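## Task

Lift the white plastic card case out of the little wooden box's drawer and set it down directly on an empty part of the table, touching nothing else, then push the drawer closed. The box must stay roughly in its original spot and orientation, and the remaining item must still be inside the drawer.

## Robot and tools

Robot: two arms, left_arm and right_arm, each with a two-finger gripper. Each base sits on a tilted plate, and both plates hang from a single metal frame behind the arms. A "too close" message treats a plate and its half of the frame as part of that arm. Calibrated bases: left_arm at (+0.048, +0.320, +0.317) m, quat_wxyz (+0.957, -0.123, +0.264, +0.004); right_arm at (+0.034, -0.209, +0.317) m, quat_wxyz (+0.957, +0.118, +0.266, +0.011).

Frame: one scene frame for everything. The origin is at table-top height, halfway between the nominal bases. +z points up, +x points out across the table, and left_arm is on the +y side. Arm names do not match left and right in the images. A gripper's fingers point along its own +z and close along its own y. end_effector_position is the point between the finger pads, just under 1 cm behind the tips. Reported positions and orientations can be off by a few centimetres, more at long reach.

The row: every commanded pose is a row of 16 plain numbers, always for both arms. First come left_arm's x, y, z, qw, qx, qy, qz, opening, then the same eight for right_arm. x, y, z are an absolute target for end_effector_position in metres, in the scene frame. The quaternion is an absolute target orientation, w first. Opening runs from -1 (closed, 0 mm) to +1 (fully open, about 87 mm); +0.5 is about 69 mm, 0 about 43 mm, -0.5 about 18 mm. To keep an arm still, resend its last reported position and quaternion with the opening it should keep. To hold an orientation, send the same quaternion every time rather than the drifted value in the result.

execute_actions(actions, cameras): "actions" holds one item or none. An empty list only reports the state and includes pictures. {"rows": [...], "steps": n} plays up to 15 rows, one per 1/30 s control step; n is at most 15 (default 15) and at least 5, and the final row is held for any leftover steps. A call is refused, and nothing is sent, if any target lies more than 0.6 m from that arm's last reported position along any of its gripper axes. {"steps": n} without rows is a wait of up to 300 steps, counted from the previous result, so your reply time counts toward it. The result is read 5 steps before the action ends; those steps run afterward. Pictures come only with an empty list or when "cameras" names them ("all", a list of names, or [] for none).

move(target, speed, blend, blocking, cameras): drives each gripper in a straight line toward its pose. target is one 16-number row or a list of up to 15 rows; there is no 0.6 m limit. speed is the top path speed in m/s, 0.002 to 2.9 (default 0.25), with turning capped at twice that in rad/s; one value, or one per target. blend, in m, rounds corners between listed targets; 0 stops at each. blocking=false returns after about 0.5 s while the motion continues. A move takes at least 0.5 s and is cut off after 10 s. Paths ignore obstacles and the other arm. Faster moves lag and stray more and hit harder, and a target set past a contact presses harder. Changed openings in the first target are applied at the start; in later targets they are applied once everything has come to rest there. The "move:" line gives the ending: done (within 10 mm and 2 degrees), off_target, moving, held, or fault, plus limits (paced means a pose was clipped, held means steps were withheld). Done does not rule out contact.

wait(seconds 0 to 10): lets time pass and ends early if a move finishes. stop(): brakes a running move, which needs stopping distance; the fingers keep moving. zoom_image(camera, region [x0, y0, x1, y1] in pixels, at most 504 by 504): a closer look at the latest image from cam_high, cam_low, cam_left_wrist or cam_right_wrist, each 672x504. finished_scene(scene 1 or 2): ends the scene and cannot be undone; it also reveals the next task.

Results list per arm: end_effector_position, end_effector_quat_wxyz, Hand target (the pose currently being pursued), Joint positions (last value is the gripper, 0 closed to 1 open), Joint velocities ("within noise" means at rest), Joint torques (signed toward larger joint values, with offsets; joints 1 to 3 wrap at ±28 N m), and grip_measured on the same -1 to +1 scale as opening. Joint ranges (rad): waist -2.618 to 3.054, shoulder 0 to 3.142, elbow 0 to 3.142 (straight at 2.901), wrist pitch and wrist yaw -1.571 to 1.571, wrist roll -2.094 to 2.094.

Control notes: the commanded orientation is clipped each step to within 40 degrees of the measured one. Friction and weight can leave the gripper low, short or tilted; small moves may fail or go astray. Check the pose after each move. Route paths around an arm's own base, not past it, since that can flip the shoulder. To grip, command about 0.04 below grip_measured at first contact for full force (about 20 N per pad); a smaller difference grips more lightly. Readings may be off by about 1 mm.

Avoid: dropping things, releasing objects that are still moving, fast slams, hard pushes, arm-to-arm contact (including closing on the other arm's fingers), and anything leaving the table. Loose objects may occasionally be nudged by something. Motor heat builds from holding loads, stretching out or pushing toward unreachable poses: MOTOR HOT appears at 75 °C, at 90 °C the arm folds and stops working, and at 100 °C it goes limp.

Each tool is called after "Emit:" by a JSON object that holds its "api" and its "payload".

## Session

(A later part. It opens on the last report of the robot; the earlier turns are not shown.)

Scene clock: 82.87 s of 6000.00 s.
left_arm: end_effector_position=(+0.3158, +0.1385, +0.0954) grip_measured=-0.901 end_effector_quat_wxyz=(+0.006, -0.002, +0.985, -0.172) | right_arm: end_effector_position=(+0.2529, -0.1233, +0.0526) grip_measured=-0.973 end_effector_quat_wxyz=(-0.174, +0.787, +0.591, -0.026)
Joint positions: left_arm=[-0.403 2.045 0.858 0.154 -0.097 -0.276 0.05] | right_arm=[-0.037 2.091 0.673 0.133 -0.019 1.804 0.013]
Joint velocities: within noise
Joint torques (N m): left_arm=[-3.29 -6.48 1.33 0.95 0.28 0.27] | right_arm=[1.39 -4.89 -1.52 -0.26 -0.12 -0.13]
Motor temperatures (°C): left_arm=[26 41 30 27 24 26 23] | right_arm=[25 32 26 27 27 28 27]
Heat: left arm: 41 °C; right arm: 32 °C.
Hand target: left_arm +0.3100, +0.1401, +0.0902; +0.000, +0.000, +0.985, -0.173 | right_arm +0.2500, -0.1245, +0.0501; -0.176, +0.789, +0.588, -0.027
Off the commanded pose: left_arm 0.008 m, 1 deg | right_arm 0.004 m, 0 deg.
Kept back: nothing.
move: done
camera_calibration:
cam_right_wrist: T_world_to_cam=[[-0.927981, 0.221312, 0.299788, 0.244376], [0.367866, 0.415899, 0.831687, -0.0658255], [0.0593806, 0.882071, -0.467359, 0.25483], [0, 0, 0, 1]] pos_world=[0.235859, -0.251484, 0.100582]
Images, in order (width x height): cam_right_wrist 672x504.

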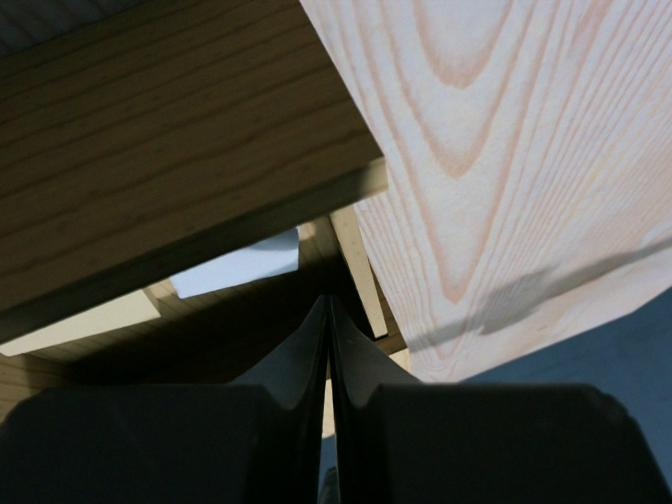

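Emit:
{"api": "move", "payload": {"target": [[0.31, 0.14, 0.09, 0, 0, 0.9848, -0.1736, -0.9, 0.2490, -0.1240, 0.0200, -0.176, 0.7889, 0.5882, -0.0266, -1.0], [0.31, 0.14, 0.09, 0, 0, 0.9848, -0.1736, -0.9, 0.2710, -0.1290, 0.0200, -0.176, 0.7889, 0.5882, -0.0266, -1.0]], "speed": [0.15, 0.07], "cameras": ["cam_right_wrist"]}}

Scene clock: 84.10 s of 6000.00 s.
left_arm: end_effector_position=(+0.3158, +0.1385, +0.0954) grip_measured=-0.901 end_effector_quat_wxyz=(+0.006, -0.002, +0.985, -0.172) | right_arm: end_effector_position=(+0.2501, -0.1221, +0.0324) grip_measured=-0.974 end_effector_quat_wxyz=(-0.203, +0.784, +0.585, -0.053)
Joint positions: left_arm=[-0.403 2.045 0.858 0.154 -0.097 -0.276 0.05] | right_arm=[-0.056 2.196 0.792 0.04 -0.036 1.798 0.013]
Joint velocities: within noise
Joint torques (N m): left_arm=[-3.26 -6.39 1.31 0.95 0.28 0.26] | right_arm=[0.27 -4.93 1.26 0.15 -0.03 -0.34]
Motor temperatures (°C): left_arm=[26 41 30 27 24 26 23] | right_arm=[25 32 26 27 27 28 27]
Heat: left arm: 41 °C; right arm: 32 °C.
Hand target: left_arm +0.3100, +0.1401, +0.0902; +0.000, +0.000, +0.985, -0.173 | right_arm +0.2709, -0.1297, +0.0217; -0.176, +0.789, +0.588, -0.028
Off the commanded pose: left_arm 0.008 m, 1 deg | right_arm 0.025 m, 4 deg.
Kept back: nothing.
move: off_target (right_arm)
camera_calibration:
cam_right_wrist: T_world_to_cam=[[-0.901402, 0.214801, 0.375944, 0.23764], [0.432466, 0.404247, 0.805952, -0.0652829], [0.0211452, 0.88907, -0.457283, 0.254545], [0, 0, 0, 1]] pos_world=[0.237059, -0.250964, 0.0796748]
Images, in order (width x height): cam_right_wrist 672x504.

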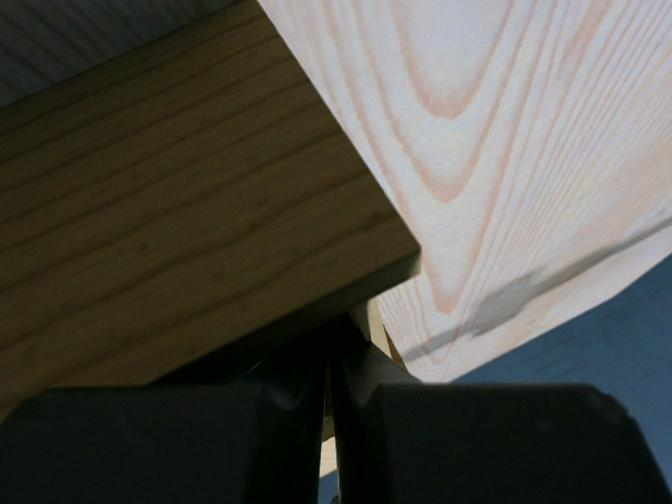

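Emit:
{"api": "move", "payload": {"target": [[0.31, 0.14, 0.09, 0, 0, 0.9848, -0.1736, -0.9, 0.2530, -0.1260, 0.043, -0.1241, 0.7836, 0.6013, -0.0952, -1.0], [0.31, 0.14, 0.09, 0, 0, 0.9848, -0.1736, -0.9, 0.2500, -0.1245, 0.0205, -0.1241, 0.7836, 0.6013, -0.0952, -1.0], [0.31, 0.14, 0.09, 0, 0, 0.9848, -0.1736, -0.9, 0.2720, -0.1300, 0.0215, -0.1241, 0.7836, 0.6013, -0.0952, -1.0]], "speed": [0.15, 0.1, 0.08], "cameras": ["cam_right_wrist"]}}

Scene clock: 86.30 s of 6000.00 s.
left_arm: end_effector_position=(+0.3158, +0.1385, +0.0954) grip_measured=-0.901 end_effector_quat_wxyz=(+0.006, -0.002, +0.985, -0.172) | right_arm: end_effector_position=(+0.2689, -0.1235, +0.0236) grip_measured=-0.974 end_effector_quat_wxyz=(-0.133, +0.782, +0.602, -0.090)
Joint positions: left_arm=[-0.403 2.045 0.858 0.154 -0.097 -0.276 0.05] | right_arm=[0.031 2.198 0.852 0.004 0.144 1.875 0.013]
Joint velocities: within noise
Joint torques (N m): left_arm=[-3.3 -6.45 1.31 0.95 0.28 0.27] | right_arm=[1.84 -6.41 0.1 -0.52 0.17 -0.18]
Motor temperatures (°C): left_arm=[26 41 30 27 24 26 23] | right_arm=[25 32 26 27 27 28 27]
Heat: left arm: 41 °C; right arm: 32 °C.
Hand target: left_arm +0.3100, +0.1401, +0.0902; +0.000, +0.000, +0.985, -0.173 | right_arm +0.2718, -0.1299, +0.0216; -0.124, +0.784, +0.601, -0.095
Off the commanded pose: left_arm 0.008 m, 1 deg | right_arm 0.008 m, 1 deg.
Kept back: nothing.
move: done
camera_calibration:
cam_right_wrist: T_world_to_cam=[[-0.923363, 0.219615, 0.314913, 0.266166], [0.383865, 0.542961, 0.746888, -0.0340651], [-0.00695733, 0.810532, -0.585653, 0.252215], [0, 0, 0, 1]] pos_world=[0.260599, -0.244387, 0.0893344]
Images, in order (width x height): cam_right_wrist 672x504.

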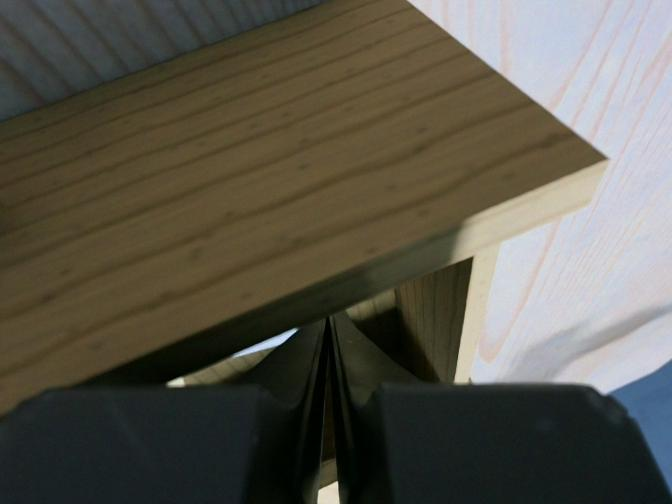

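Emit:
{"api": "move", "payload": {"target": [[0.31, 0.14, 0.09, 0, 0, 0.9848, -0.1736, -0.9, 0.2780, -0.1290, 0.045, -0.1241, 0.7836, 0.6013, -0.0952, -1.0], [0.31, 0.14, 0.09, 0, 0, 0.9848, -0.1736, -0.9, 0.3000, -0.1350, 0.085, 0, 0.7934, 0.6088, 0, 0.17]], "speed": [0.2, 0.3], "blend": [0.01, 0], "cameras": ["cam_right_wrist"]}}

Scene clock: 88.93 s of 6000.00 s.
left_arm: end_effector_position=(+0.3158, +0.1385, +0.0954) grip_measured=-0.901 end_effector_quat_wxyz=(+0.006, -0.002, +0.985, -0.172) | right_arm: end_effector_position=(+0.2891, -0.1338, +0.0795) grip_measured=+0.170 end_effector_quat_wxyz=(-0.017, +0.791, +0.612, -0.012)
Joint positions: left_arm=[-0.403 2.045 0.858 0.154 -0.097 -0.276 0.05] | right_arm=[0.113 1.908 0.549 0.269 0.277 1.894 0.585]
Joint velocities: within noise
Joint torques (N m): left_arm=[-3.28 -6.43 1.32 0.95 0.28 0.26] | right_arm=[3.64 -7.64 -0.44 0.14 0.25 -0.06]
Motor temperatures (°C): left_arm=[26 41 30 27 24 26 23] | right_arm=[25 32 26 27 27 27 27]
Heat: left arm: 41 °C; right arm: 32 °C.
Hand target: left_arm +0.3100, +0.1401, +0.0902; +0.000, +0.000, +0.985, -0.173 | right_arm +0.2999, -0.1349, +0.0848; +0.000, +0.793, +0.609, +0.000
Off the commanded pose: left_arm 0.008 m, 1 deg | right_arm 0.012 m, 2 deg.
Kept back: nothing.
move: off_target (right_arm); target 2's new opening was sent with right_arm's hand 0.013 m and 2 deg from that target
camera_calibration:
cam_right_wrist: T_world_to_cam=[[-0.972156, 0.231009, 0.0393289, 0.307118], [0.176594, 0.611906, 0.770964, -0.0107751], [0.154034, 0.756443, -0.635664, 0.243734], [0, 0, 0, 1]] pos_world=[0.262926, -0.248724, 0.151161]
Images, in order (width x height): cam_right_wrist 672x504.

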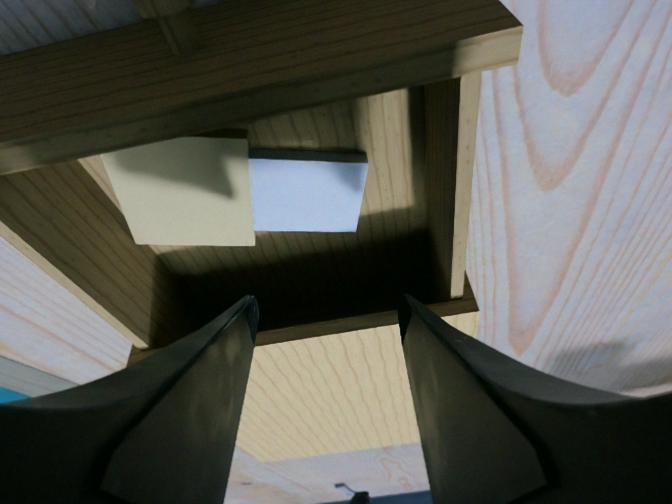

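Emit:
{"api": "move", "payload": {"target": [[0.31, 0.14, 0.09, 0, 0, 0.9848, -0.1736, -0.9, 0.272, -0.165, 0.055, 0.0425, 0.7914, 0.6073, -0.0553, -1.0], [0.31, 0.14, 0.09, 0, 0, 0.9848, -0.1736, -0.9, 0.269, -0.166, 0.0195, 0.0425, 0.7914, 0.6073, -0.0553, -1.0], [0.31, 0.14, 0.09, 0, 0, 0.9848, -0.1736, -0.9, 0.271, -0.1490, 0.0195, 0.0425, 0.7914, 0.6073, -0.0553, -1.0], [0.31, 0.14, 0.09, 0, 0, 0.9848, -0.1736, -0.9, 0.293, -0.1450, 0.075, 0, 0.7934, 0.6088, 0, 0.17]], "speed": [0.3, 0.15, 0.08, 0.25], "blend": [0.008, 0, 0, 0], "cameras": ["cam_right_wrist"]}}

Scene clock: 92.90 s of 6000.00 s.
left_arm: end_effector_position=(+0.3158, +0.1385, +0.0954) grip_measured=-0.901 end_effector_quat_wxyz=(+0.006, -0.002, +0.985, -0.172) | right_arm: end_effector_position=(+0.2909, -0.1414, +0.0712) grip_measured=+0.170 end_effector_quat_wxyz=(-0.002, +0.794, +0.608, -0.002)
Joint positions: left_arm=[-0.403 2.045 0.858 0.154 -0.097 -0.276 0.05] | right_arm=[0.084 1.946 0.53 0.369 0.277 1.866 0.585]
Joint velocities: within noise
Joint torques (N m): left_arm=[-3.3 -6.41 1.33 0.95 0.29 0.27] | right_arm=[1.51 -7.49 -0.92 -0.01 0.01 -0.27]
Motor temperatures (°C): left_arm=[26 41 30 27 24 26 23] | right_arm=[25 32 26 27 27 27 27]
Heat: left arm: 41 °C; right arm: 32 °C.
Hand target: left_arm +0.3100, +0.1401, +0.0902; +0.000, +0.000, +0.985, -0.173 | right_arm +0.2931, -0.1450, +0.0748; +0.000, +0.793, +0.609, +0.000
Off the commanded pose: left_arm 0.008 m, 1 deg | right_arm 0.006 m, 0 deg.
Kept back: nothing.
move: done
camera_calibration:
cam_right_wrist: T_world_to_cam=[[-0.970851, 0.239666, 0.00287491, 0.31434], [0.155184, 0.619395, 0.769589, 0.00730538], [0.182663, 0.747603, -0.638533, 0.234484], [0, 0, 0, 1]] pos_world=[0.261212, -0.255163, 0.1432]
Images, in order (width x height): cam_right_wrist 672x504.

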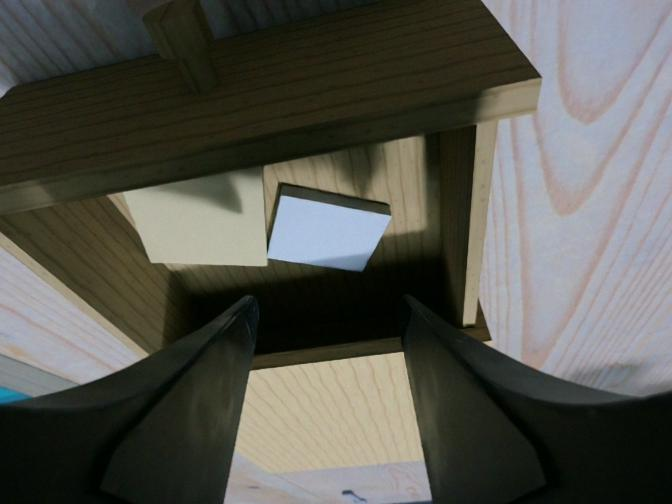

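Emit:
{"api": "move", "payload": {"target": [[0.31, 0.14, 0.09, 0, 0, 0.9848, -0.1736, -0.9, 0.2875, -0.1535, 0.048, 0.0319, 0.7923, 0.6079, -0.0415, 0.17], [0.31, 0.14, 0.09, 0, 0, 0.9848, -0.1736, -0.9, 0.2855, -0.1535, 0.0190, 0.0319, 0.7923, 0.6079, -0.0415, 0.17]], "speed": [0.25, 0.15], "blend": [0.004, 0], "cameras": ["cam_right_wrist"]}}

Scene clock: 94.87 s of 6000.00 s.
left_arm: end_effector_position=(+0.3158, +0.1385, +0.0955) grip_measured=-0.901 end_effector_quat_wxyz=(+0.006, -0.002, +0.985, -0.172) | right_arm: end_effector_position=(+0.2822, -0.1471, +0.0285) grip_measured=+0.170 end_effector_quat_wxyz=(+0.017, +0.791, +0.610, -0.039)
Joint positions: left_arm=[-0.403 2.045 0.858 0.154 -0.096 -0.276 0.05] | right_arm=[0.07 2.152 0.622 0.446 0.344 1.86 0.585]
Joint velocities: within noise
Joint torques (N m): left_arm=[-3.29 -6.42 1.32 0.96 0.29 0.27] | right_arm=[1.35 -2.86 0.43 0.38 0.32 -0.25]
Motor temperatures (°C): left_arm=[26 41 30 27 24 26 23] | right_arm=[25 32 25 27 27 27 27]
Heat: left arm: 41 °C; right arm: 32 °C.
Hand target: left_arm +0.3100, +0.1400, +0.0902; +0.000, +0.000, +0.985, -0.174 | right_arm +0.2853, -0.1537, +0.0197; +0.032, +0.792, +0.608, -0.042
Off the commanded pose: left_arm 0.008 m, 1 deg | right_arm 0.012 m, 2 deg.
Kept back: nothing.
move: off_target (right_arm)
camera_calibration:
cam_right_wrist: T_world_to_cam=[[-0.972008, 0.234026, 0.0207981, 0.306338], [0.178092, 0.676156, 0.71491, 0.0485522], [0.153245, 0.698602, -0.698907, 0.215935], [0, 0, 0, 1]] pos_world=[0.256025, -0.255373, 0.109837]
Images, in order (width x height): cam_right_wrist 672x504.

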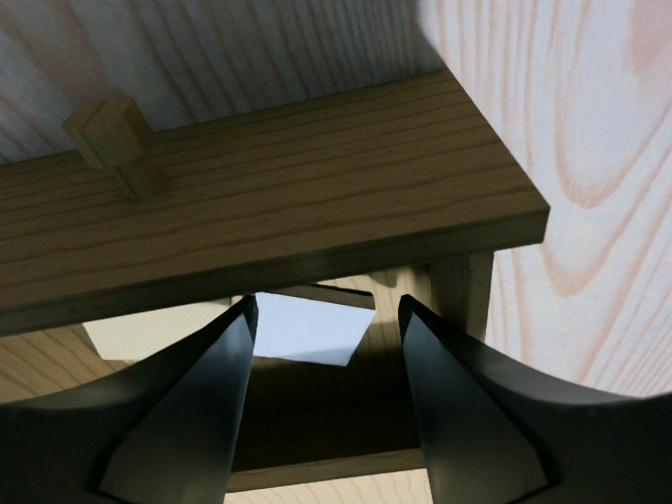

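Emit:
{"api": "move", "payload": {"target": [[0.31, 0.14, 0.09, 0, 0, 0.9848, -0.1736, -0.9, 0.2940, -0.1550, 0.0365, 0.0319, 0.7923, 0.6079, -0.0415, 0.17], [0.31, 0.14, 0.09, 0, 0, 0.9848, -0.1736, -0.9, 0.2910, -0.1550, 0.0180, 0.0319, 0.7923, 0.6079, -0.0415, 0.17]], "speed": [0.12, 0.12], "cameras": ["cam_right_wrist"]}}

Scene clock: 95.80 s of 6000.00 s.
left_arm: end_effector_position=(+0.3158, +0.1385, +0.0955) grip_measured=-0.901 end_effector_quat_wxyz=(+0.006, -0.002, +0.985, -0.172) | right_arm: end_effector_position=(+0.2922, -0.1488, +0.0277) grip_measured=+0.170 end_effector_quat_wxyz=(+0.024, +0.792, +0.609, -0.034)
Joint positions: left_arm=[-0.403 2.045 0.858 0.154 -0.096 -0.276 0.05] | right_arm=[0.066 2.148 0.642 0.44 0.346 1.855 0.585]
Joint velocities: within noise
Joint torques (N m): left_arm=[-3.28 -6.42 1.36 0.95 0.28 0.28] | right_arm=[1.2 -2.89 0.62 0.26 0.25 -0.25]
Motor temperatures (°C): left_arm=[26 41 30 27 24 26 23] | right_arm=[25 32 25 27 27 27 27]
Heat: left arm: 41 °C; right arm: 32 °C.
Hand target: left_arm +0.3100, +0.1400, +0.0902; +0.000, +0.000, +0.985, -0.174 | right_arm +0.2907, -0.1550, +0.0186; +0.032, +0.792, +0.608, -0.042
Off the commanded pose: left_arm 0.008 m, 1 deg | right_arm 0.012 m, 1 deg.
Kept back: nothing.
move: off_target (right_arm)
camera_calibration:
cam_right_wrist: T_world_to_cam=[[-0.971405, 0.237402, 0.00353375, 0.317241], [0.168457, 0.678657, 0.714875, 0.051653], [0.167314, 0.695029, -0.699243, 0.21038], [0, 0, 0, 1]] pos_world=[0.264269, -0.256589, 0.109061]
Images, in order (width x height): cam_right_wrist 672x504.

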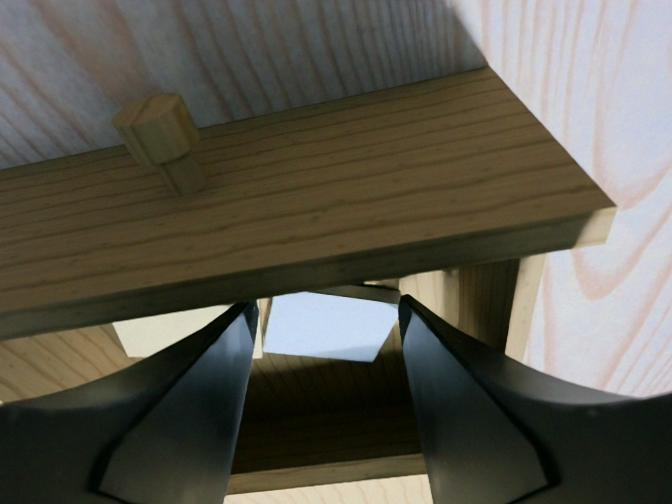

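Emit:
{"api": "move", "payload": {"target": [[0.31, 0.14, 0.09, 0, 0, 0.9848, -0.1736, -0.9, 0.2900, -0.1550, 0.0400, 0.0636, 0.7890, 0.6054, -0.0829, 0.27], [0.31, 0.14, 0.09, 0, 0, 0.9848, -0.1736, -0.9, 0.2855, -0.1535, 0.0170, 0.0636, 0.7890, 0.6054, -0.0829, 0.27]], "speed": [0.12, 0.12], "cameras": ["cam_right_wrist"]}}

Scene clock: 97.40 s of 6000.00 s.
left_arm: end_effector_position=(+0.3158, +0.1385, +0.0955) grip_measured=-0.901 end_effector_quat_wxyz=(+0.006, -0.002, +0.985, -0.172) | right_arm: end_effector_position=(+0.2895, -0.1506, +0.0279) grip_measured=+0.270 end_effector_quat_wxyz=(+0.059, +0.788, +0.608, -0.073)
Joint positions: left_arm=[-0.403 2.045 0.858 0.154 -0.096 -0.276 0.05] | right_arm=[0.127 2.156 0.67 0.369 0.478 1.922 0.635]
Joint velocities: within noise
Joint torques (N m): left_arm=[-3.26 -6.43 1.31 0.95 0.28 0.26] | right_arm=[2.19 -2.15 0.95 0.17 0.28 -0.11]
Motor temperatures (°C): left_arm=[27 41 30 27 24 26 23] | right_arm=[25 32 25 27 27 27 27]
Heat: left arm: 41 °C; right arm: 32 °C.
Hand target: left_arm +0.3100, +0.1400, +0.0902; +0.000, +0.000, +0.985, -0.174 | right_arm +0.2852, -0.1536, +0.0177; +0.063, +0.789, +0.605, -0.083
Off the commanded pose: left_arm 0.008 m, 1 deg | right_arm 0.012 m, 1 deg.
Kept back: nothing.
move: off_target (right_arm)
camera_calibration:
cam_right_wrist: T_world_to_cam=[[-0.972429, 0.233197, -0.00139925, 0.314841], [0.179013, 0.750301, 0.636399, 0.0631044], [0.149456, 0.618602, -0.771359, 0.207768], [0, 0, 0, 1]] pos_world=[0.263811, -0.249293, 0.120545]
Images, in order (width x height): cam_right_wrist 672x504.

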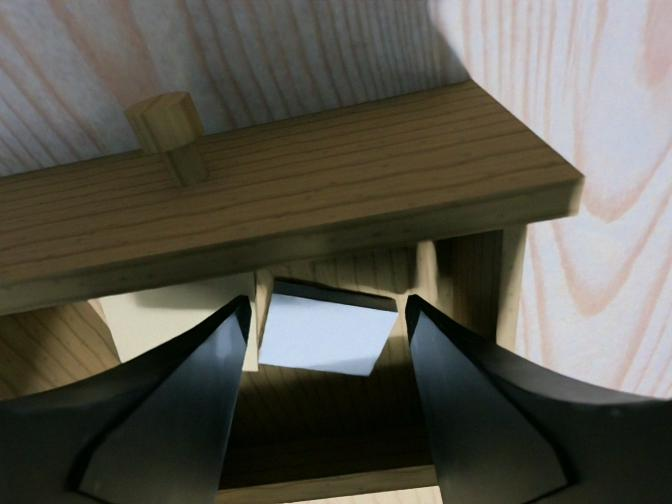

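Emit:
{"api": "move", "payload": {"target": [[0.31, 0.14, 0.09, 0, 0, 0.9848, -0.1736, -0.9, 0.2840, -0.1535, 0.0420, 0.0636, 0.7890, 0.6054, -0.0829, 0.25], [0.31, 0.14, 0.09, 0, 0, 0.9848, -0.1736, -0.9, 0.2825, -0.1535, 0.0170, 0.0636, 0.7890, 0.6054, -0.0829, 0.25]], "speed": [0.12, 0.12], "cameras": ["cam_right_wrist"]}}

Scene clock: 98.47 s of 6000.00 s.
left_arm: end_effector_position=(+0.3158, +0.1385, +0.0955) grip_measured=-0.901 end_effector_quat_wxyz=(+0.006, -0.002, +0.985, -0.172) | right_arm: end_effector_position=(+0.2818, -0.1500, +0.0222) grip_measured=+0.250 end_effector_quat_wxyz=(+0.058, +0.789, +0.606, -0.081)
Joint positions: left_arm=[-0.403 2.045 0.858 0.154 -0.096 -0.276 0.05] | right_arm=[0.13 2.189 0.671 0.382 0.486 1.935 0.625]
Joint velocities: within noise
Joint torques (N m): left_arm=[-3.26 -6.43 1.33 0.95 0.28 0.27] | right_arm=[1.98 -4.23 -0.16 0.16 0.19 -0.26]
Motor temperatures (°C): left_arm=[27 41 30 27 24 26 23] | right_arm=[25 32 25 27 27 27 27]
Heat: left arm: 41 °C; right arm: 32 °C.
Hand target: left_arm +0.3100, +0.1400, +0.0902; +0.000, +0.000, +0.985, -0.174 | right_arm +0.2825, -0.1535, +0.0172; +0.064, +0.789, +0.605, -0.083
Off the commanded pose: left_arm 0.008 m, 1 deg | right_arm 0.006 m, 1 deg.
Kept back: nothing.
move: done
camera_calibration:
cam_right_wrist: T_world_to_cam=[[-0.971175, 0.238178, 0.00951045, 0.307415], [0.19124, 0.754725, 0.627548, 0.0650608], [0.14229, 0.611278, -0.778519, 0.20531], [0, 0, 0, 1]] pos_world=[0.256898, -0.247824, 0.116085]
Images, in order (width x height): cam_right_wrist 672x504.

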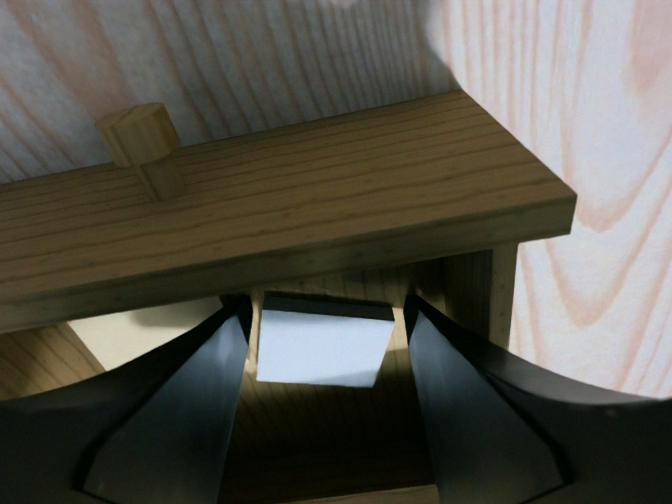

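Emit:
{"api": "execute_actions", "payload": {"actions": [{"rows":[[0.31,0.14,0.09,0,0,0.9848,-0.1736,-0.9,0.2825,-0.1535,0.0172,0.0636,0.789,0.6054,-0.0829,0.2],[0.31,0.14,0.09,0,0,0.9848,-0.1736,-0.9,0.2825,-0.1535,0.0172,0.0636,0.789,0.6054,-0.0829,0.15],[0.31,0.14,0.09,0,0,0.9848,-0.1736,-0.9,0.2825,-0.1535,0.0172,0.0636,0.789,0.6054,-0.0829,0.1],[0.31,0.14,0.09,0,0,0.9848,-0.1736,-0.9,0.2825,-0.1535,0.0172,0.0636,0.789,0.6054,-0.0829,0.06],[0.31,0.14,0.09,0,0,0.9848,-0.1736,-0.9,0.2825,-0.1535,0.0172,0.0636,0.789,0.6054,-0.0829,0.02],[0.31,0.14,0.09,0,0,0.9848,-0.1736,-0.9,0.2825,-0.1535,0.0172,0.0636,0.789,0.6054,-0.0829,-0.02],[0.31,0.14,0.09,0,0,0.9848,-0.1736,-0.9,0.2825,-0.1535,0.0172,0.0636,0.789,0.6054,-0.0829,-0.1]],"steps":15}]}}

Scene clock: 99.17 s of 6000.00 s.
left_arm: end_effector_position=(+0.3158, +0.1385, +0.0955) grip_measured=-0.901 end_effector_quat_wxyz=(+0.006, -0.002, +0.985, -0.172) | right_arm: end_effector_position=(+0.2848, -0.1501, +0.0221) grip_measured=+0.076 end_effector_quat_wxyz=(+0.062, +0.790, +0.605, -0.077)
Joint positions: left_arm=[-0.403 2.045 0.858 0.154 -0.096 -0.276 0.05] | right_arm=[0.13 2.189 0.671 0.394 0.488 1.935 0.538]
Joint velocities: within noise
Joint torques (N m): left_arm=[-3.29 -6.45 1.31 0.95 0.29 0.27] | right_arm=[1.96 -4.22 -0.39 0.08 0.2 -0.26]
Motor temperatures (°C): left_arm=[27 41 30 27 24 26 23] | right_arm=[25 32 25 27 27 27 27]
Heat: left arm: 41 °C; right arm: 32 °C.
Steps of this call (1-11: nothing new was sent; 12-21: this action's first 10). Readings (end_effector_position of left_arm | right_arm):
12: (+0.3158, +0.1385, +0.0955) | (+0.2820, -0.1500, +0.0222)
13: (+0.3158, +0.1385, +0.0955) | (+0.2826, -0.1500, +0.0222)
15: (+0.3158, +0.1385, +0.0955) | (+0.2839, -0.1501, +0.0221)
19: (+0.3158, +0.1385, +0.0955) | (+0.2848, -0.1501, +0.0221)
21: the state above

Emit:
{"api": "move", "payload": {"target": [[0.31, 0.14, 0.09, 0, 0, 0.9848, -0.1736, -0.9, 0.288, -0.1525, 0.092, 0.0636, 0.7890, 0.6054, -0.0829, -0.1], [0.31, 0.13, 0.05, 0, 0, 0.9848, -0.1736, -0.9, 0.295, -0.285, 0.070, 0.0, 0.7934, 0.6088, 0.0, -0.1], [0.31, 0.115, 0.046, 0, 0, 0.9848, -0.1736, -0.9, 0.295, -0.287, 0.0145, 0.0, 0.7934, 0.6088, 0.0, 0.25]], "speed": [0.22, 0.35, 0.12], "blend": [0.015, 0.02, 0], "cameras": ["cam_low", "cam_high"]}}

Scene clock: 102.17 s of 6000.00 s.
left_arm: end_effector_position=(+0.3088, +0.1194, +0.0486) grip_measured=-0.901 end_effector_quat_wxyz=(-0.004, +0.001, +0.985, -0.172) | right_arm: end_effector_position=(+0.2953, -0.2845, +0.0179) grip_measured=+0.250 end_effector_quat_wxyz=(-0.003, +0.795, +0.607, -0.002)
Joint positions: left_arm=[-0.399 2.259 0.967 0.239 -0.09 -0.271 0.05] | right_arm=[-0.453 2.092 0.717 0.387 -0.012 1.411 0.625]
Joint velocities: within noise
Joint torques (N m): left_arm=[-5.19 -7.1 2.07 0.9 0.18 0.11] | right_arm=[-0.77 -5.27 -0.09 0.31 0.03 -0.28]
Motor temperatures (°C): left_arm=[27 41 30 27 24 26 23] | right_arm=[25 32 25 27 27 27 27]
Heat: left arm: 41 °C; right arm: 32 °C.
Hand target: left_arm +0.3099, +0.1152, +0.0461; +0.000, +0.000, +0.985, -0.174 | right_arm +0.2950, -0.2870, +0.0146; +0.000, +0.793, +0.609, +0.000
Off your previous action's commanded pose at its last step (step 5 of this call): left_arm 0.008 m, 1 deg | right_arm 0.006 m, 1 deg.
Off the commanded pose: left_arm 0.005 m, 0 deg | right_arm 0.004 m, 0 deg.
Kept back: nothing.
move: done
Images, in order (width x height): cam_high 672x504, cam_low 672x504.

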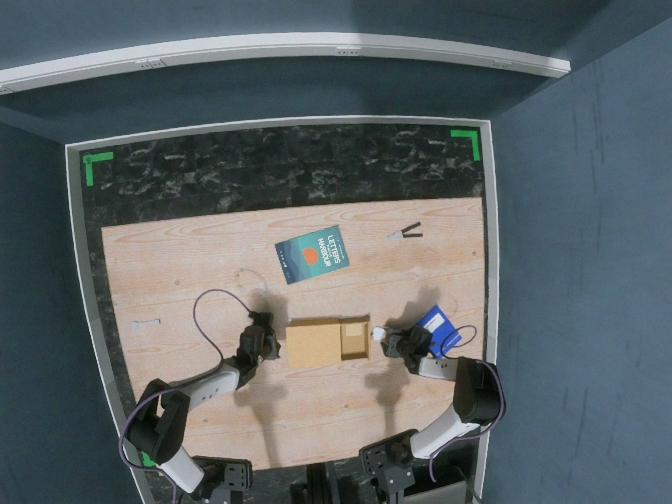

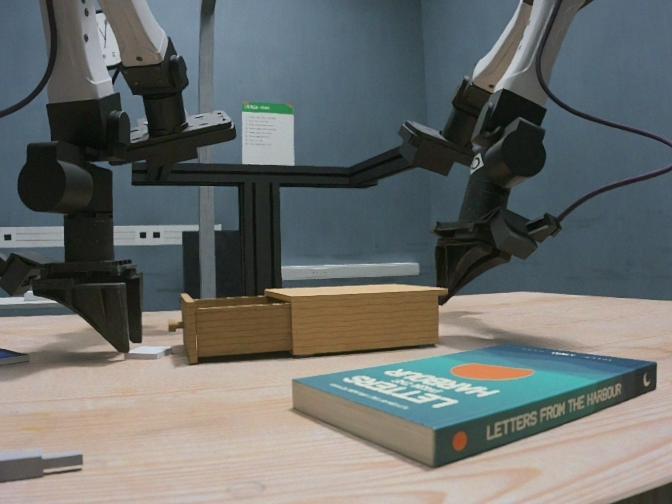

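Emit:
{"api": "move", "payload": {"target": [[0.31, 0.115, 0.046, 0, 0, 0.9848, -0.1736, -0.9, 0.297, -0.288, 0.075, 0.0, 0.7934, 0.6088, 0.0, 0.25], [0.31, 0.105, 0.046, 0, 0, 0.9848, -0.1736, -0.9, 0.332, -0.270, 0.070, -0.1228, 0.6964, 0.6964, 0.1228, 0.25], [0.31, 0.088, 0.046, 0, 0, 0.9848, -0.1736, -0.9, 0.332, -0.255, 0.043, -0.1228, 0.6964, 0.6964, 0.1228, 0.25], [0.31, 0.072, 0.046, 0, 0, 0.9848, -0.1736, -0.9, 0.332, -0.100, 0.043, -0.1228, 0.6964, 0.6964, 0.1228, 0.25]], "speed": [0.2, 0.35, 0.2, 0.1], "blend": [0.01, 0.015, 0.01, 0], "cameras": ["cam_low", "cam_high"]}}

Emit:
{"api": "zoom_image", "payload": {"camera": "cam_high", "region": [270, 300, 370, 375]}}

Scene clock: 106.00 s of 6000.00 s.
left_arm: end_effector_position=(+0.3068, +0.0955, +0.0433) grip_measured=-0.901 end_effector_quat_wxyz=(-0.007, +0.002, +0.990, -0.142) | right_arm: end_effector_position=(+0.3366, -0.1290, +0.0383) grip_measured=+0.250 end_effector_quat_wxyz=(-0.090, +0.703, +0.700, +0.092)
Joint positions: left_arm=[-0.478 2.327 1.058 0.181 -0.182 -0.345 0.05] | right_arm=[-0.062 2.117 0.824 0.259 -0.056 1.48 0.625]
Joint velocities: within noise
Joint torques (N m): left_arm=[-7.65 -7.12 3.23 1.09 0.56 -0.07] | right_arm=[6.35 -4.83 -0.21 0.23 -0.77 0.13]
Motor temperatures (°C): left_arm=[27 41 30 27 24 26 23] | right_arm=[25 32 25 27 27 27 27]
Heat: left arm: 41 °C; right arm: 32 °C.
Hand target: left_arm +0.3096, +0.0729, +0.0471; -0.001, +0.000, +0.985, -0.173 | right_arm +0.3311, -0.1014, +0.0441; -0.124, +0.696, +0.697, +0.121
Off the commanded pose: left_arm 0.024 m, 4 deg | right_arm 0.030 m, 5 deg.
Kept back: nothing.
move: off_target (left_arm, right_arm)
Images, in order (width x height): cam_high 672x504, cam_low 672x504.

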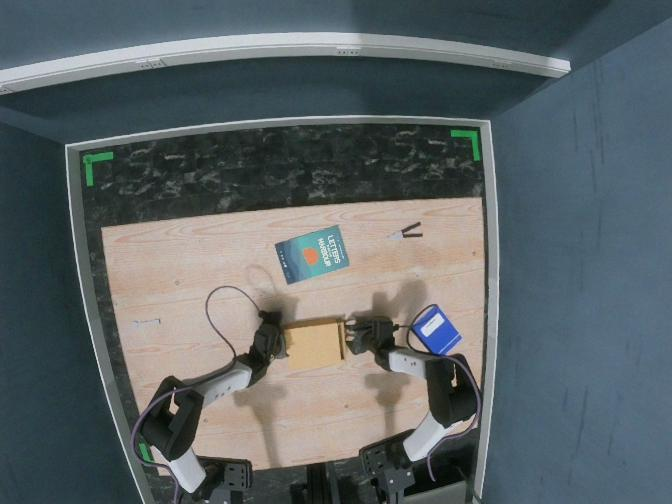

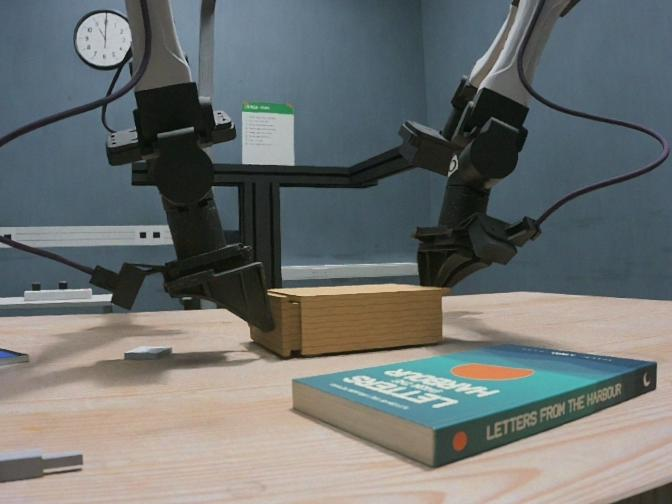

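Scaled by 5.040 from the camera's 672x504 image, which has a finer 960x720 frame.

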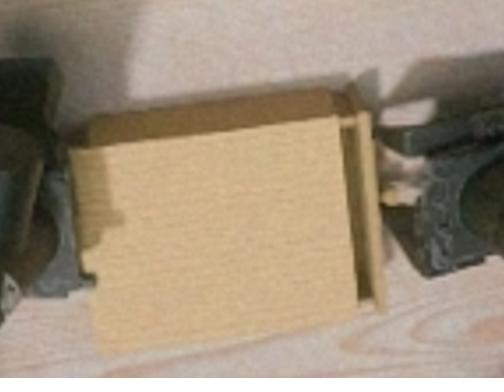

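Emit:
{"api": "move", "payload": {"target": [0.31, 0.050, 0.048, 0, 0, 0.9848, -0.1736, -0.9, 0.330, -0.074, 0.046, -0.1228, 0.6964, 0.6964, 0.1228, 0.25], "speed": 0.08, "cameras": ["cam_low", "cam_high"]}}

Emit:
{"api": "zoom_image", "payload": {"camera": "cam_high", "region": [270, 300, 370, 375]}}

Emit:
{"api": "zoom_image", "payload": {"camera": "cam_low", "region": [220, 260, 460, 380]}}

Scene clock: 107.03 s of 6000.00 s.
left_arm: end_effector_position=(+0.3068, +0.0926, +0.0423) grip_measured=-0.901 end_effector_quat_wxyz=(-0.009, +0.006, +0.994, -0.110) | right_arm: end_effector_position=(+0.3357, -0.1169, +0.0361) grip_measured=+0.250 end_effector_quat_wxyz=(-0.072, +0.707, +0.699, +0.073)
Joint positions: left_arm=[-0.511 2.348 1.104 0.122 -0.257 -0.375 0.049] | right_arm=[0.003 2.128 0.818 0.279 0.031 1.543 0.625]
Joint velocities: within noise
Joint torques (N m): left_arm=[-9.36 -6.99 3.74 1.33 0.97 -0.16] | right_arm=[8.02 -5.03 -0.36 0.32 -1.18 0.26]
Motor temperatures (°C): left_arm=[27 41 30 27 24 26 23] | right_arm=[25 32 25 27 27 27 27]
Heat: left arm: 41 °C; right arm: 32 °C.
Hand target: left_arm +0.3092, +0.0527, +0.0514; -0.002, +0.002, +0.985, -0.173 | right_arm +0.3285, -0.0771, +0.0478; -0.124, +0.696, +0.697, +0.119
Off the commanded pose: left_arm 0.043 m, 7 deg | right_arm 0.044 m, 8 deg.
Kept back: nothing.
move: off_target (left_arm, right_arm)
Images, in order (width x height): cam_high 672x504, cam_low 672x504.

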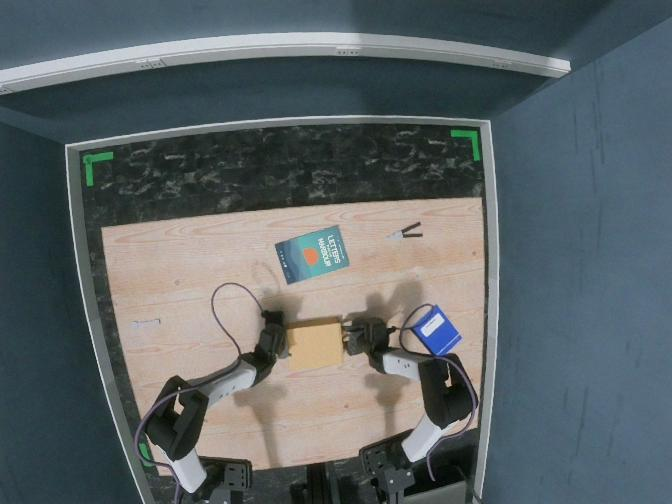

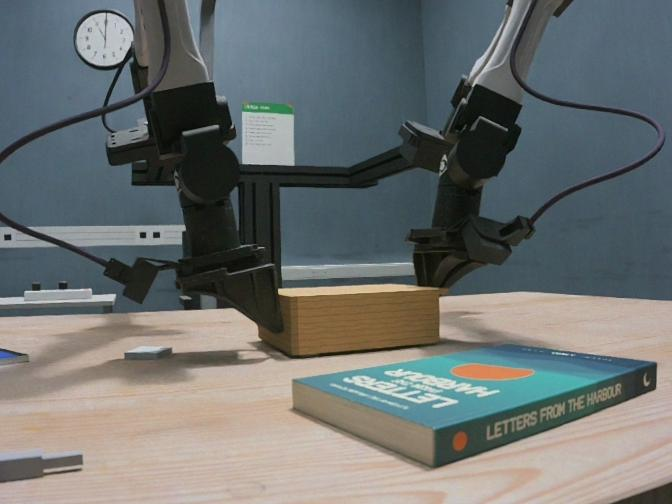

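Scaled by 5.040 from the camera's 672x504 image, which has a finer 960x720 frame.

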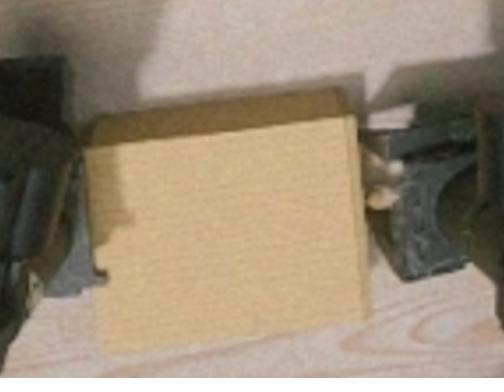

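Scaled by 2.100 from the camera's 672x504 image, which has a finer 960x720 frame.

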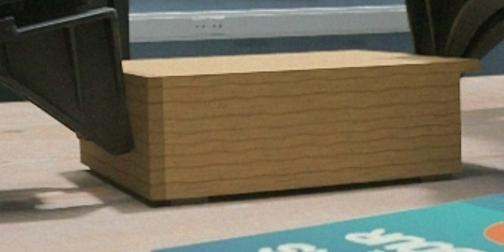

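Emit:
{"api": "move", "payload": {"target": [0.31, 0.140, 0.055, 0, 0, 0.9848, -0.1736, -0.9, 0.330, -0.164, 0.052, -0.1228, 0.6964, 0.6964, 0.1228, 0.25], "speed": 0.12, "cameras": ["cam_low", "cam_high"]}}

Emit:
{"api": "zoom_image", "payload": {"camera": "cam_high", "region": [270, 300, 400, 375]}}

Emit:
{"api": "zoom_image", "payload": {"camera": "cam_low", "region": [100, 260, 460, 380]}}

Scene clock: 108.70 s of 6000.00 s.
left_arm: end_effector_position=(+0.2991, +0.1398, +0.0503) grip_measured=-0.901 end_effector_quat_wxyz=(-0.015, +0.002, +0.986, -0.165) | right_arm: end_effector_position=(+0.3165, -0.1595, +0.0436) grip_measured=+0.250 end_effector_quat_wxyz=(-0.136, +0.700, +0.693, +0.111)
Joint positions: left_arm=[-0.359 2.224 0.915 0.233 -0.077 -0.24 0.05] | right_arm=[-0.208 2.1 0.808 0.19 -0.212 1.354 0.625]
Joint velocities: within noise
Joint torques (N m): left_arm=[-3.64 -10.07 0.53 0.83 0.3 0.27] | right_arm=[1.13 -9.68 0.49 -0.17 -0.21 -0.29]
Motor temperatures (°C): left_arm=[27 42 30 27 24 26 23] | right_arm=[25 32 25 27 27 27 27]
Heat: left arm: 42 °C; right arm: 32 °C.
Hand target: left_arm +0.3100, +0.1401, +0.0549; +0.000, +0.000, +0.985, -0.173 | right_arm +0.3299, -0.1639, +0.0516; -0.122, +0.696, +0.696, +0.123
Off the commanded pose: left_arm 0.012 m, 2 deg | right_arm 0.017 m, 2 deg.
Kept back: nothing.
move: off_target (left_arm, right_arm)
Images, in order (width x height): cam_high 672x504, cam_low 672x504.

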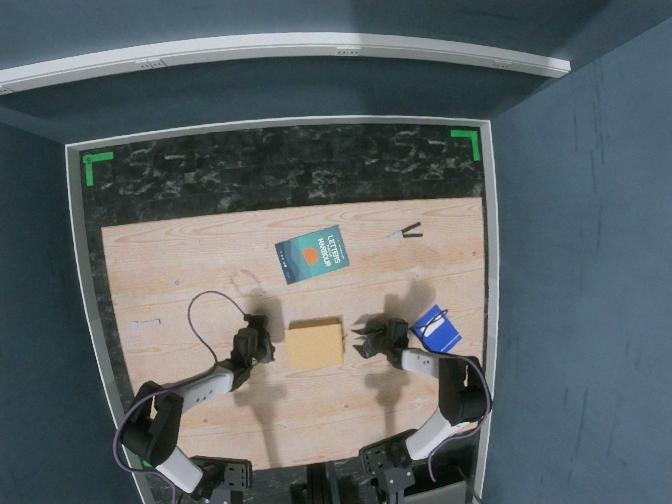

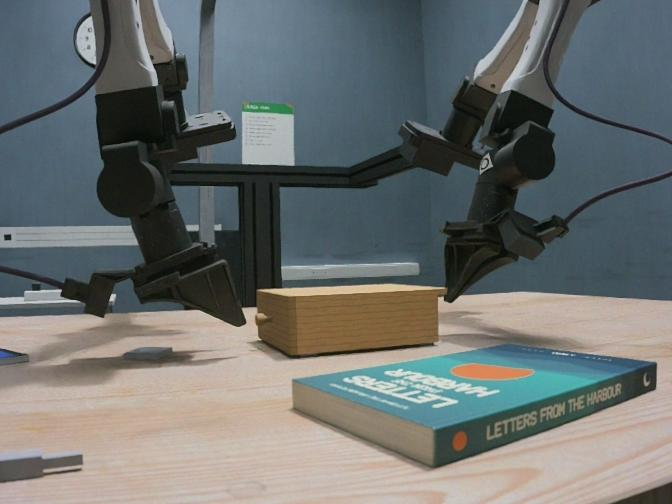

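Scaled by 3.877 from the camera's 672x504 image, which has a finer 960x720 frame.

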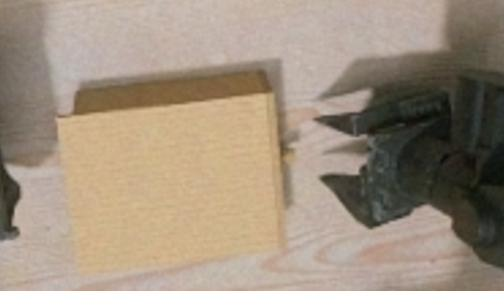

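Scaled by 1.400 from the camera's 672x504 image, which has a finer 960x720 frame.

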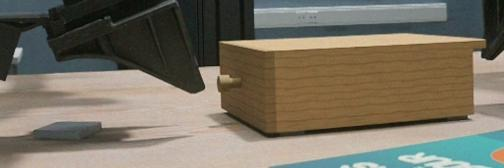

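Emit:
{"api": "finished_scene", "payload": {"scene": 2}}

The scene is finished: the task was done.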